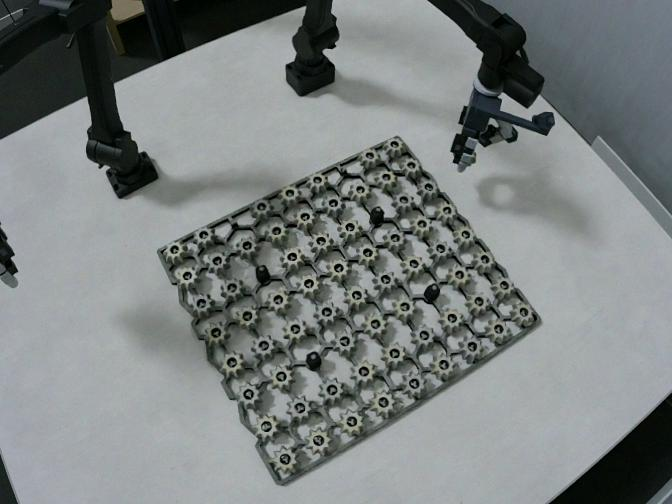

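>>> {"op": "execute_actions", "data": {"actions": [[[-0.025,-0.0905,-0.004,0,0,-0.0044,0.36,-0.754,-0.576,-0.696,0,0.1,0.6,0.5,-0.36,-0.754,-0.576,-0.696,-0.714,-0.678,-0.226,-0.168,0.79,-0.9,0,0,0,0,0,0,0,-0.754,-0.576,-0.696,0,-0.754,-0.576,-0.696,0,-0.754,-0.576,-0.696,-0.714,-0.678,-0.226,-0.168,0.4,-0.6]],[[-0.024,-0.0905,-0.004,0,0,-0.0044,0.36,-0.754,-0.576,-0.696,0,0.1,0.6,0.5,-0.36,-0.754,-0.576,-0.696,-0.714,-0.678,-0.226,-0.168,0.79,-0.9,0,0,0,0,0,0,0,-0.754,-0.576,-0.696,0,-0.754,-0.576,-0.696,0,-0.754,-0.576,-0.696,-0.714,-0.678,-0.226,-0.168,0.4,-0.6]],[[-0.023,-0.0905,-0.004,0,0,-0.0044,0.36,-0.754,-0.576,-0.696,0,0.1,0.6,0.5,-0.36,-0.754,-0.576,-0.696,-0.714,-0.678,-0.226,-0.168,0.79,-0.9,0,0,0,0,0,0,0,-0.754,-0.576,-0.696,0,-0.754,-0.576,-0.696,0,-0.754,-0.576,-0.696,-0.714,-0.678,-0.226,-0.168,0.4,-0.6]],[[-0.022,-0.0905,-0.004,0,0,-0.0044,0.36,-0.754,-0.576,-0.696,0,0.1,0.6,0.5,-0.36,-0.754,-0.576,-0.696,-0.714,-0.678,-0.226,-0.168,0.79,-0.9,0,0,0,0,0,0,0,-0.754,-0.576,-0.696,0,-0.754,-0.576,-0.696,0,-0.754,-0.576,-0.696,-0.714,-0.678,-0.226,-0.168,0.4,-0.6]]], "cameras": ["cam_high"]}}

Scene clock: 374.17 s.
left_arm: end_effector_position=(+0.4124, +0.0194, +0.1943) hand_goal=(+0.360, -0.754, -0.576, -0.696, +0.000, +0.100, +0.600, +0.500, -0.360, -0.754, -0.576, -0.696, -0.714, -0.678, -0.226, -0.168) hand_measured=(+0.096, -0.748, -0.572, -0.694, +0.002, +0.086, +0.598, +0.498, -0.102, -0.764, -0.582, -0.698, -0.714, -0.678, -0.222, -0.168) hand_current_ma=(-492, +3, +1, +1, +0, -13, -1, -1, +492, -8, -3, -1, +0, +0, +3, +0) hand_state=(blocked, goal, goal, goal, goal, goal, goal, goal, blocked, goal, goal, goal, goal, goal, goal, goal) hand_current_limit=0.79 hand_speed=-0.90 end_effector_quat_wxyz=(-0.001, +0.413, +0.911, +0.015) | right_arm: end_effector_position=(+0.2207, -0.3813, +0.3521) hand_goal=(+0.000, -0.754, -0.576, -0.696, +0.000, -0.754, -0.576, -0.696, +0.000, -0.754, -0.576, -0.696, -0.714, -0.678, -0.226, -0.168) hand_measured=(+0.000, -0.754, -0.574, -0.694, +0.000, -0.754, -0.574, -0.694, +0.000, -0.754, -0.574, -0.694, -0.714, -0.678, -0.222, -0.168) hand_current_ma=(+0, +0, +1, +2, +0, +0, +2, +2, +0, +0, +2, +2, -1, +1, +5, +0) hand_state=(goal, goal, goal, goal, goal, goal, goal, goal, goal, goal, goal, goal, goal, goal, goal, goal) hand_current_limit=0.40 hand_speed=-0.60 end_effector_quat_wxyz=(+0.020, +0.996, +0.060, +0.060)
Joint positions: left_arm=[-0.159 1.313 1.116 -1.367 -0.029 -0.878] | right_arm=[-0.936 1.279 1.501 -1.693 -0.078 0.518]
Joint torques (N m): left_arm=[-0.26 -10.29 8.28 0.36 -0.51 -0.13] | right_arm=[-0.91 -7.59 10.35 0.06 -0.05 0.15]
Heat: left arm: hottest elbow 36 °C; right arm: hottest elbow 39 °C.
Hand target: left_arm +0.4184, +0.0221, +0.2182; +0.027, +0.405, +0.914, +0.028 | right_arm +0.2216, -0.3893, +0.3684; -0.049, +0.997, +0.052, +0.027
Off the commanded pose: left_arm 0.025 m, 4 deg | right_arm 0.018 m, 9 deg.
joint sent to its limit (right arm) — joint 4 (wrist pitch), lower limit. The joint targets are off in position and orientation.
Step readings (end_effector_position of left_arm | right_arm):
0: (+0.5414, +0.1997, +0.1885) | (+0.2207, -0.3813, +0.3521)
1: (+0.5409, +0.1996, +0.1878) | (+0.2207, -0.3813, +0.3521)
2: (+0.5397, +0.1997, +0.1869) | (+0.2207, -0.3813, +0.3521)
4: (+0.5327, +0.1976, +0.1844) | (+0.2207, -0.3813, +0.3521)
8: (+0.5091, +0.1755, +0.1803) | (+0.2207, -0.3813, +0.3521)
15: (+0.5099, +0.1507, +0.1899) | (+0.2207, -0.3813, +0.3521)
16: (+0.5097, +0.1508, +0.1899) | (+0.2207, -0.3813, +0.3521)
17: (+0.5080, +0.1510, +0.1893) | (+0.2207, -0.3813, +0.3521)
19: (+0.5005, +0.1503, +0.1875) | (+0.2207, -0.3813, +0.3521)
23: (+0.4778, +0.1300, +0.1846) | (+0.2207, -0.3813, +0.3521)
30: (+0.4776, +0.1055, +0.1913) | (+0.2207, -0.3813, +0.3521)
31: (+0.4774, +0.1059, +0.1914) | (+0.2207, -0.3813, +0.3521)
32: (+0.4756, +0.1073, +0.1911) | (+0.2207, -0.3813, +0.3521)
34: (+0.4687, +0.1058, +0.1893) | (+0.2207, -0.3813, +0.3521)
38: (+0.4477, +0.0829, +0.1867) | (+0.2207, -0.3813, +0.3521)
45: (+0.4453, +0.0607, +0.1932) | (+0.2207, -0.3813, +0.3521)
46: (+0.4450, +0.0619, +0.1927) | (+0.2207, -0.3813, +0.3521)
47: (+0.4433, +0.0627, +0.1923) | (+0.2207, -0.3813, +0.3521)
49: (+0.4374, +0.0608, +0.1919) | (+0.2207, -0.3813, +0.3521)
53: (+0.4186, +0.0355, +0.1899) | (+0.2207, -0.3813, +0.3521)
60: (+0.4139, +0.0167, +0.1940) | (+0.2207, -0.3813, +0.3521)
Images, in order (width x height): cam_high 672x504.

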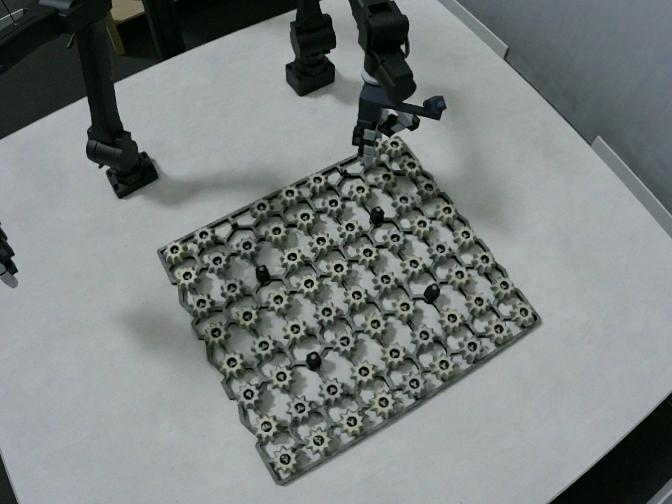

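>>> {"op": "execute_actions", "data": {"actions": [[[-0.016,-0.047,0.0,0,0,-0.002,0.36,-0.754,-0.576,-0.696,0,0.1,0.6,0.5,-0.36,-0.754,-0.576,-0.696,-0.714,-0.678,-0.226,-0.168,0.79,-0.9,0,0,0,0,0,0,0,-0.754,-0.576,-0.696,0,-0.754,-0.576,-0.696,0,-0.754,-0.576,-0.696,-0.714,-0.678,-0.226,-0.168,0.4,-0.6]],[[-0.015,-0.044,0.02,0,0,-0.002,0.36,-0.754,-0.576,-0.696,0,0.1,0.6,0.5,-0.36,-0.754,-0.576,-0.696,-0.714,-0.678,-0.226,-0.168,0.79,-0.9,0,0,0,0,0,0,0,-0.754,-0.576,-0.696,0,-0.754,-0.576,-0.696,0,-0.754,-0.576,-0.696,-0.714,-0.678,-0.226,-0.168,0.4,-0.6]]], "cameras": ["cam_left_wrist"]}}

>>> {"op": "zoom_image", "data": {"camera": "cam_left_wrist", "region": [270, 0, 500, 150]}}

Scene clock: 376.10 s.
left_arm: end_effector_position=(+0.3818, -0.0276, +0.1795) hand_goal=(+0.360, -0.754, -0.576, -0.696, +0.000, +0.100, +0.600, +0.500, -0.360, -0.754, -0.576, -0.696, -0.714, -0.678, -0.226, -0.168) hand_measured=(+0.096, -0.748, -0.574, -0.694, +0.002, +0.086, +0.598, +0.498, -0.102, -0.764, -0.582, -0.698, -0.714, -0.678, -0.222, -0.168) hand_current_ma=(-492, +3, +1, +1, +0, -13, -1, -1, +492, -8, -4, -1, +0, +0, +3, +0) hand_state=(blocked, goal, goal, goal, goal, goal, goal, goal, blocked, goal, goal, goal, goal, goal, goal, goal) hand_current_limit=0.79 hand_speed=-0.90 end_effector_quat_wxyz=(-0.011, +0.407, +0.913, +0.018) | right_arm: end_effector_position=(+0.2207, -0.3813, +0.3521) hand_goal=(+0.000, -0.754, -0.576, -0.696, +0.000, -0.754, -0.576, -0.696, +0.000, -0.754, -0.576, -0.696, -0.714, -0.678, -0.226, -0.168) hand_measured=(+0.000, -0.754, -0.574, -0.694, +0.000, -0.754, -0.574, -0.694, +0.000, -0.754, -0.574, -0.694, -0.714, -0.678, -0.222, -0.168) hand_current_ma=(+0, +0, +1, +2, +0, +0, +2, +2, +0, +0, +2, +2, -1, +1, +5, +0) hand_state=(goal, goal, goal, goal, goal, goal, goal, goal, goal, goal, goal, goal, goal, goal, goal, goal) hand_current_limit=0.40 hand_speed=-0.60 end_effector_quat_wxyz=(+0.020, +0.996, +0.060, +0.060)
Joint positions: left_arm=[-0.312 1.289 1.053 -1.353 -0.039 -1.045] | right_arm=[-0.936 1.279 1.501 -1.693 -0.078 0.518]
Joint torques (N m): left_arm=[-0.62 -9.93 8.06 0.85 -0.52 -0.15] | right_arm=[-0.85 -7.53 10.35 0.1 -0.06 0.16]
Heat: left arm: hottest elbow 36 °C; right arm: hottest elbow 39 °C.
Hand target: left_arm +0.3916, -0.0280, +0.2027; +0.027, +0.399, +0.916, +0.028 | right_arm +0.2216, -0.3893, +0.3684; -0.049, +0.997, +0.052, +0.027
Off the commanded pose: left_arm 0.025 m, 5 deg | right_arm 0.018 m, 9 deg.
joint sent to its limit (right arm) — joint 4 (wrist pitch), lower limit. The joint targets are off in position and orientation.
Step readings (end_effector_position of left_arm | right_arm):
0: (+0.4124, +0.0194, +0.1943) | (+0.2207, -0.3813, +0.3521)
1: (+0.4124, +0.0194, +0.1943) | (+0.2207, -0.3813, +0.3521)
2: (+0.4121, +0.0197, +0.1943) | (+0.2207, -0.3813, +0.3521)
4: (+0.4096, +0.0191, +0.1944) | (+0.2207, -0.3813, +0.3521)
8: (+0.4028, +0.0051, +0.1924) | (+0.2207, -0.3813, +0.3521)
15: (+0.4003, -0.0070, +0.1929) | (+0.2207, -0.3813, +0.3521)
16: (+0.4001, -0.0063, +0.1929) | (+0.2207, -0.3813, +0.3521)
17: (+0.3987, -0.0055, +0.1918) | (+0.2207, -0.3813, +0.3521)
19: (+0.3957, -0.0060, +0.1906) | (+0.2207, -0.3813, +0.3521)
23: (+0.3856, -0.0183, +0.1817) | (+0.2207, -0.3813, +0.3521)
30: (+0.3824, -0.0286, +0.1795) | (+0.2207, -0.3813, +0.3521)
camera_calibration:
cam_left_wrist: T_world_to_cam=[[0.0515067, -0.997856, -0.0403679, -0.0742933], [-0.657684, -0.0643109, 0.750543, 0.0621951], [-0.751531, -0.0121087, -0.659587, 0.526808], [0, 0, 0, 1]] pos_world=[0.440643, -0.0637553, 0.297796]
Images, in order (width x height): cam_left_wrist 672x504.

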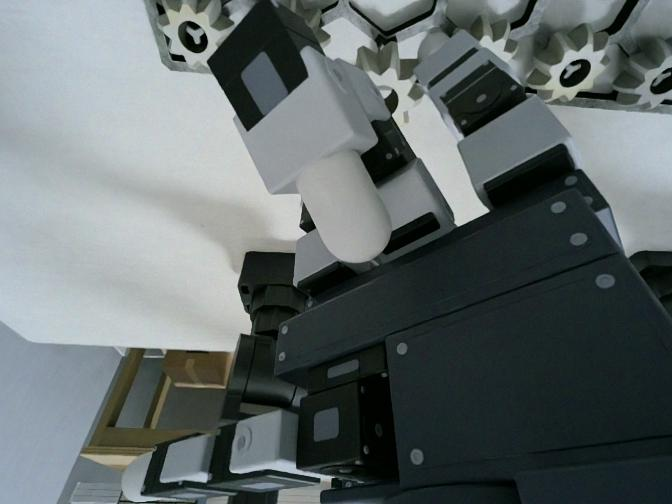

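Scaled by 2.191 from the camera's 672x504 image, which has a finer 960x720 frame.

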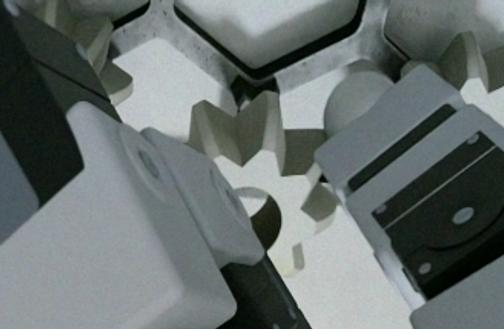

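>>> {"op": "zoom_image", "data": {"camera": "cam_left_wrist", "region": [340, 0, 450, 80]}}

>>> {"op": "zoom_image", "data": {"camera": "cam_left_wrist", "region": [290, 0, 490, 130]}}

Scaled by 4.582 from the camera's 672x504 image, which has a finer 960x720 frame.

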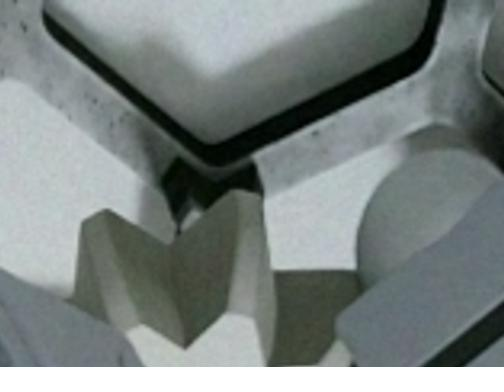

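Scaled by 2.520 from the camera's 672x504 image, which has a finer 960x720 frame.

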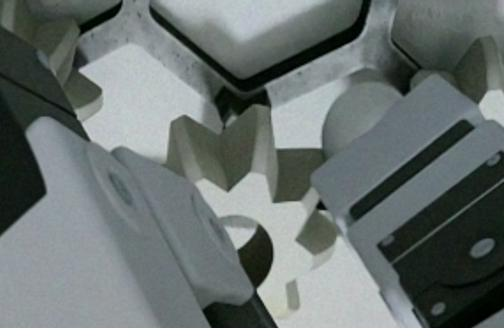

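>>> {"op": "execute_actions", "data": {"actions": [[[-0.0033,-0.0063,0.03,0.0075,-0.011,0,0.36,-0.754,-0.576,-0.696,0,0.1,0.6,0.5,-0.36,-0.754,-0.576,-0.696,-0.714,-0.678,-0.226,-0.168,0.79,-0.9,0,0,0,0,0,0,0,-0.754,-0.576,-0.696,0,-0.754,-0.576,-0.696,0,-0.754,-0.576,-0.696,-0.714,-0.678,-0.226,-0.168,0.4,-0.6]],[[0,0,0.025,0,0,0,0.36,-0.754,-0.576,-0.696,0,0.1,0.6,0.5,-0.36,-0.754,-0.576,-0.696,-0.714,-0.678,-0.226,-0.168,0.79,-0.9,0,0,0,0,0,0,0,-0.754,-0.576,-0.696,0,-0.754,-0.576,-0.696,0,-0.754,-0.576,-0.696,-0.714,-0.678,-0.226,-0.168,0.4,-0.6]]], "cameras": ["cam_left_wrist"]}}

>>> {"op": "zoom_image", "data": {"camera": "cam_left_wrist", "region": [290, 0, 490, 130]}}

Scene clock: 378.17 s.
left_arm: end_effector_position=(+0.3811, -0.0314, +0.1533) hand_goal=(+0.360, -0.754, -0.576, -0.696, +0.000, +0.100, +0.600, +0.500, -0.360, -0.754, -0.576, -0.696, -0.714, -0.678, -0.226, -0.168) hand_measured=(+0.096, -0.748, -0.574, -0.694, +0.002, +0.086, +0.598, +0.498, -0.102, -0.764, -0.582, -0.698, -0.714, -0.678, -0.222, -0.168) hand_current_ma=(-492, +4, +1, +1, +0, -13, -1, -1, +492, -7, -4, -1, +0, +0, +3, +0) hand_state=(blocked, goal, goal, goal, goal, goal, goal, goal, blocked, goal, goal, goal, goal, goal, goal, goal) hand_current_limit=0.79 hand_speed=-0.90 end_effector_quat_wxyz=(+0.008, +0.406, +0.914, +0.006) | right_arm: end_effector_position=(+0.2207, -0.3813, +0.3521) hand_goal=(+0.000, -0.754, -0.576, -0.696, +0.000, -0.754, -0.576, -0.696, +0.000, -0.754, -0.576, -0.696, -0.714, -0.678, -0.226, -0.168) hand_measured=(+0.000, -0.754, -0.574, -0.694, +0.000, -0.754, -0.574, -0.694, +0.000, -0.754, -0.574, -0.694, -0.714, -0.678, -0.222, -0.168) hand_current_ma=(+0, +0, +1, +2, +0, +0, +2, +2, +0, +0, +2, +2, -1, +1, +5, +0) hand_state=(goal, goal, goal, goal, goal, goal, goal, goal, goal, goal, goal, goal, goal, goal, goal, goal) hand_current_limit=0.40 hand_speed=-0.60 end_effector_quat_wxyz=(+0.020, +0.996, +0.060, +0.060)
Joint positions: left_arm=[-0.309 1.286 0.984 -1.252 -0.01 -1.045] | right_arm=[-0.936 1.279 1.501 -1.693 -0.078 0.518]
Joint torques (N m): left_arm=[0.15 -8.47 7.87 0.95 -0.2 -0.02] | right_arm=[-0.67 -7.41 10.35 0.1 -0.06 0.15]
Heat: left arm: hottest elbow 36 °C; right arm: hottest elbow 39 °C.
Hand target: left_arm +0.3927, -0.0317, +0.1696; +0.038, +0.400, +0.916, +0.010 | right_arm +0.2216, -0.3893, +0.3684; -0.049, +0.997, +0.052, +0.027
Off the commanded pose: left_arm 0.020 m, 4 deg | right_arm 0.018 m, 9 deg.
joint sent to its limit (right arm) — joint 4 (wrist pitch), lower limit. The joint targets are off in position and orientation.
Step readings (end_effector_position of left_arm | right_arm):
0: (+0.3818, -0.0276, +0.1795) | (+0.2207, -0.3813, +0.3521)
1: (+0.3822, -0.0277, +0.1795) | (+0.2207, -0.3813, +0.3521)
2: (+0.3821, -0.0280, +0.1788) | (+0.2207, -0.3813, +0.3521)
4: (+0.3828, -0.0292, +0.1750) | (+0.2207, -0.3813, +0.3521)
8: (+0.3809, -0.0308, +0.1661) | (+0.2207, -0.3813, +0.3521)
15: (+0.3801, -0.0308, +0.1631) | (+0.2207, -0.3813, +0.3521)
16: (+0.3805, -0.0309, +0.1632) | (+0.2207, -0.3813, +0.3521)
17: (+0.3810, -0.0311, +0.1627) | (+0.2207, -0.3813, +0.3521)
19: (+0.3822, -0.0315, +0.1606) | (+0.2207, -0.3813, +0.3521)
23: (+0.3809, -0.0314, +0.1549) | (+0.2207, -0.3813, +0.3521)
30: (+0.3808, -0.0313, +0.1533) | (+0.2207, -0.3813, +0.3521)
camera_calibration:
cam_left_wrist: T_world_to_cam=[[0.0551645, -0.998477, -0.000553278, -0.086669], [-0.675845, -0.0377473, 0.736077, 0.0911845], [-0.734977, -0.0402314, -0.676898, 0.504446], [0, 0, 0, 1]] pos_world=[0.437164, -0.0628005, 0.274292]
Images, in order (width x height): cam_left_wrist 672x504.

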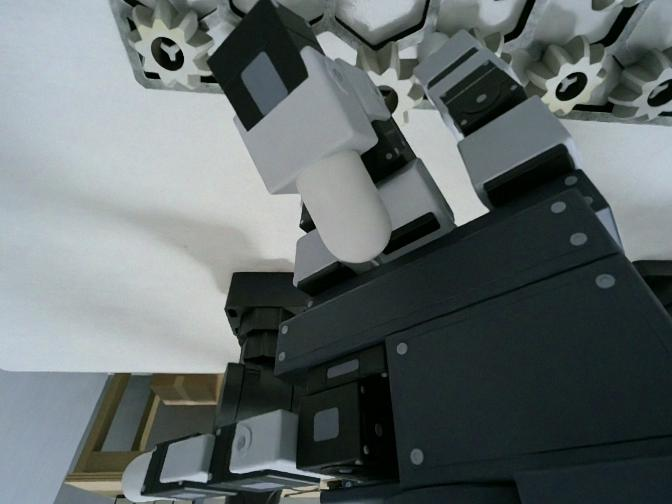

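Scaled by 2.520 from the camera's 672x504 image, which has a finer 960x720 frame.

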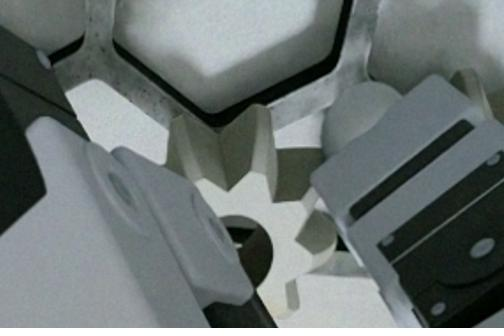

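>>> {"op": "execute_actions", "data": {"actions": [[[0.0027,-0.0043,0.03,0.003,0.001,0,0.36,-0.754,-0.576,-0.696,0,0.1,0.6,0.5,-0.36,-0.754,-0.576,-0.696,-0.714,-0.678,-0.226,-0.168,0.79,-0.9,0,0,0,0,0,0,0,-0.754,-0.576,-0.696,0,-0.754,-0.576,-0.696,0,-0.754,-0.576,-0.696,-0.714,-0.678,-0.226,-0.168,0.4,-0.6]]], "cameras": ["cam_left_wrist", "cam_high"]}}

>>> {"op": "zoom_image", "data": {"camera": "cam_left_wrist", "region": [290, 0, 490, 130]}}

>>> {"op": "zoom_image", "data": {"camera": "cam_high", "region": [290, 110, 410, 200]}}

Scene clock: 379.47 s.
left_arm: end_effector_position=(+0.3783, -0.0316, +0.1364) hand_goal=(+0.360, -0.754, -0.576, -0.696, +0.000, +0.100, +0.600, +0.500, -0.360, -0.754, -0.576, -0.696, -0.714, -0.678, -0.226, -0.168) hand_measured=(+0.096, -0.748, -0.574, -0.694, +0.002, +0.086, +0.598, +0.498, -0.102, -0.764, -0.582, -0.698, -0.714, -0.678, -0.222, -0.168) hand_current_ma=(-492, +4, +1, +1, +0, -13, -1, -1, +492, -7, -4, -1, +0, +0, +3, +0) hand_state=(blocked, goal, goal, goal, goal, goal, goal, goal, blocked, goal, goal, goal, goal, goal, goal, goal) hand_current_limit=0.79 hand_speed=-0.90 end_effector_quat_wxyz=(+0.006, +0.406, +0.914, +0.002) | right_arm: end_effector_position=(+0.2207, -0.3813, +0.3521) hand_goal=(+0.000, -0.754, -0.576, -0.696, +0.000, -0.754, -0.576, -0.696, +0.000, -0.754, -0.576, -0.696, -0.714, -0.678, -0.226, -0.168) hand_measured=(+0.000, -0.754, -0.574, -0.694, +0.000, -0.754, -0.574, -0.694, +0.000, -0.754, -0.574, -0.694, -0.714, -0.678, -0.222, -0.168) hand_current_ma=(+0, +0, +1, +2, +0, +0, +2, +2, +0, +0, +2, +2, -1, +1, +5, +0) hand_state=(goal, goal, goal, goal, goal, goal, goal, goal, goal, goal, goal, goal, goal, goal, goal, goal) hand_current_limit=0.40 hand_speed=-0.60 end_effector_quat_wxyz=(+0.020, +0.996, +0.060, +0.060)
Joint positions: left_arm=[-0.309 1.297 0.949 -1.21 -0.003 -1.045] | right_arm=[-0.936 1.279 1.501 -1.693 -0.078 0.518]
Joint torques (N m): left_arm=[0.44 -8.18 7.77 0.94 -0.2 -0.05] | right_arm=[-0.85 -7.65 10.36 0.1 -0.05 0.16]
Heat: left arm: hottest elbow 36 °C; right arm: hottest elbow 39 °C.
Hand target: left_arm +0.3911, -0.0325, +0.1515; +0.035, +0.400, +0.916, +0.007 | right_arm +0.2216, -0.3893, +0.3684; -0.049, +0.997, +0.052, +0.027
Off the commanded pose: left_arm 0.020 m, 3 deg | right_arm 0.018 m, 9 deg.
joint sent to its limit (right arm) — joint 4 (wrist pitch), lower limit. The joint targets are off in position and orientation.
Step readings (end_effector_position of left_arm | right_arm):
0: (+0.3811, -0.0314, +0.1533) | (+0.2207, -0.3813, +0.3521)
1: (+0.3806, -0.0313, +0.1527) | (+0.2207, -0.3813, +0.3521)
2: (+0.3808, -0.0313, +0.1522) | (+0.2207, -0.3813, +0.3521)
4: (+0.3812, -0.0320, +0.1493) | (+0.2207, -0.3813, +0.3521)
8: (+0.3786, -0.0318, +0.1407) | (+0.2207, -0.3813, +0.3521)
15: (+0.3779, -0.0315, +0.1364) | (+0.2207, -0.3813, +0.3521)
camera_calibration:
cam_left_wrist: T_world_to_cam=[[0.0549969, -0.99848, 0.00349765, -0.0872359], [-0.671226, -0.0343777, 0.740456, 0.0994251], [-0.73921, -0.0430705, -0.672096, 0.491773], [0, 0, 0, 1]] pos_world=[0.435058, -0.0625044, 0.257204]
Images, in order (width x height): cam_high 672x504, cam_left_wrist 672x504.

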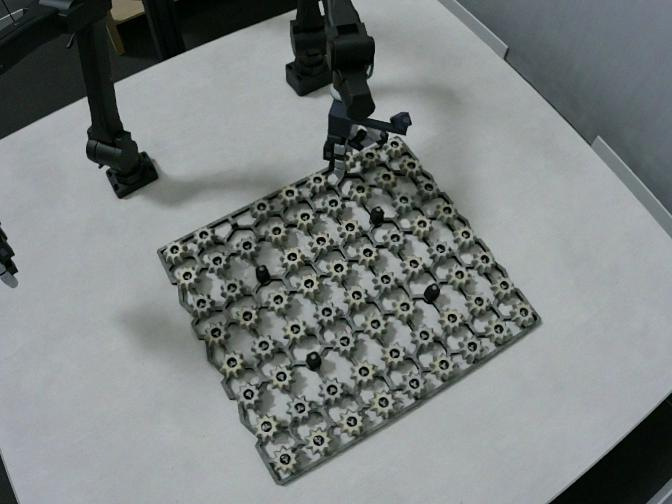

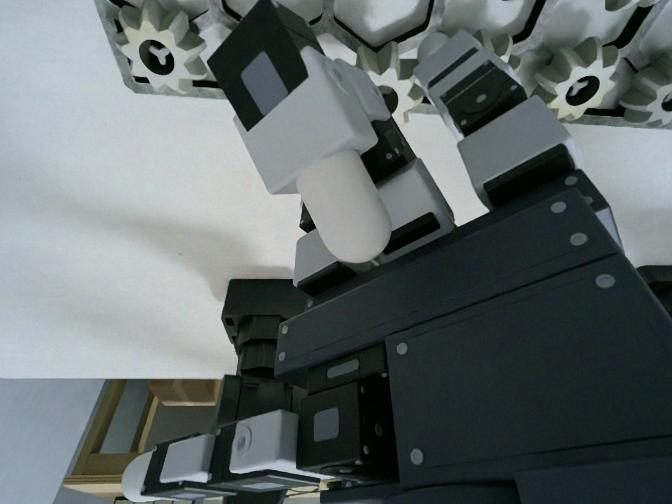

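Scaled by 2.520 from the camera's 672x504 image, which has a finer 960x720 frame.

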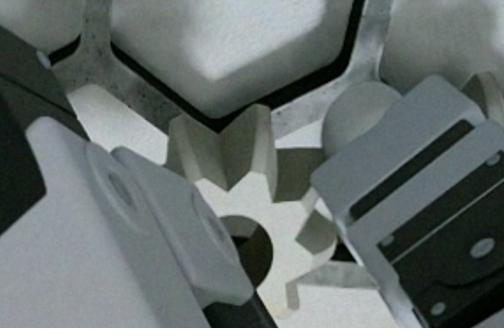

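Scaled by 4.200 from the camera's 672x504 image, which has a finer 960x720 frame.

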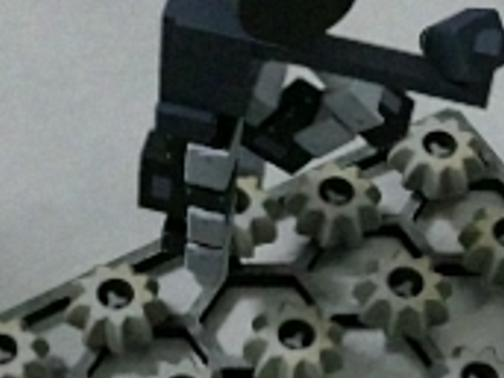

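>>> {"op": "zoom_image", "data": {"camera": "cam_left_wrist", "region": [345, 70, 435, 135]}}

Scaled by 5.600 from the camera's 672x504 image, which has a finer 960x720 frame.

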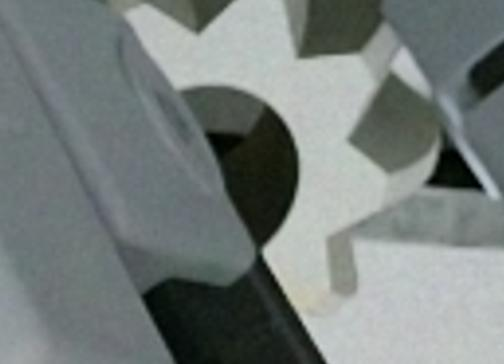

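>>> {"op": "execute_actions", "data": {"actions": [[[0,0,0.015,0.002,0,0,0.36,-0.754,-0.576,-0.696,0,0.1,0.6,0.5,-0.36,-0.754,-0.576,-0.696,-0.714,-0.678,-0.226,-0.168,0.79,-0.9,0,0,0,0,0,0,0,-0.754,-0.576,-0.696,0,-0.754,-0.576,-0.696,0,-0.754,-0.576,-0.696,-0.714,-0.678,-0.226,-0.168,0.4,-0.6]]]}}

Scene clock: 380.80 s.
left_arm: end_effector_position=(+0.3787, -0.0326, +0.1287) hand_goal=(+0.360, -0.754, -0.576, -0.696, +0.000, +0.100, +0.600, +0.500, -0.360, -0.754, -0.576, -0.696, -0.714, -0.678, -0.226, -0.168) hand_measured=(+0.096, -0.748, -0.574, -0.694, +0.002, +0.086, +0.598, +0.498, -0.102, -0.764, -0.582, -0.698, -0.714, -0.678, -0.222, -0.168) hand_current_ma=(-492, +4, +1, +1, +0, -13, -1, -1, +492, -7, -4, -1, +0, +0, +3, +0) hand_state=(blocked, goal, goal, goal, goal, goal, goal, goal, blocked, goal, goal, goal, goal, goal, goal, goal) hand_current_limit=0.79 hand_speed=-0.90 end_effector_quat_wxyz=(+0.007, +0.406, +0.914, +0.000) | right_arm: end_effector_position=(+0.2207, -0.3813, +0.3521) hand_goal=(+0.000, -0.754, -0.576, -0.696, +0.000, -0.754, -0.576, -0.696, +0.000, -0.754, -0.576, -0.696, -0.714, -0.678, -0.226, -0.168) hand_measured=(+0.000, -0.754, -0.574, -0.694, +0.000, -0.754, -0.574, -0.694, +0.000, -0.754, -0.574, -0.694, -0.714, -0.678, -0.222, -0.168) hand_current_ma=(+0, +0, +1, +2, +0, +0, +2, +2, +0, +0, +2, +2, -1, +1, +5, +0) hand_state=(goal, goal, goal, goal, goal, goal, goal, goal, goal, goal, goal, goal, goal, goal, goal, goal) hand_current_limit=0.40 hand_speed=-0.60 end_effector_quat_wxyz=(+0.020, +0.996, +0.060, +0.060)
Joint positions: left_arm=[-0.309 1.306 0.937 -1.189 0.001 -1.045] | right_arm=[-0.936 1.279 1.501 -1.693 -0.078 0.518]
Joint torques (N m): left_arm=[0.26 -8.18 7.64 0.87 -0.19 -0.03] | right_arm=[-0.79 -7.41 10.3 0.12 -0.06 0.15]
Heat: left arm: hottest elbow 36 °C; right arm: hottest elbow 39 °C.
Hand target: left_arm +0.3917, -0.0326, +0.1425; +0.033, +0.400, +0.916, +0.004 | right_arm +0.2216, -0.3893, +0.3684; -0.049, +0.997, +0.052, +0.027
Off the commanded pose: left_arm 0.019 m, 3 deg | right_arm 0.018 m, 9 deg.
joint sent to its limit (right arm) — joint 4 (wrist pitch), lower limit. The joint targets are off in position and orientation.
Step readings (end_effector_position of left_arm | right_arm):
0: (+0.3783, -0.0316, +0.1364) | (+0.2207, -0.3813, +0.3521)
1: (+0.3783, -0.0316, +0.1364) | (+0.2207, -0.3813, +0.3521)
2: (+0.3787, -0.0318, +0.1364) | (+0.2207, -0.3813, +0.3521)
4: (+0.3792, -0.0325, +0.1352) | (+0.2207, -0.3813, +0.3521)
8: (+0.3796, -0.0329, +0.1319) | (+0.2207, -0.3813, +0.3521)
15: (+0.3783, -0.0325, +0.1286) | (+0.2207, -0.3813, +0.3521)


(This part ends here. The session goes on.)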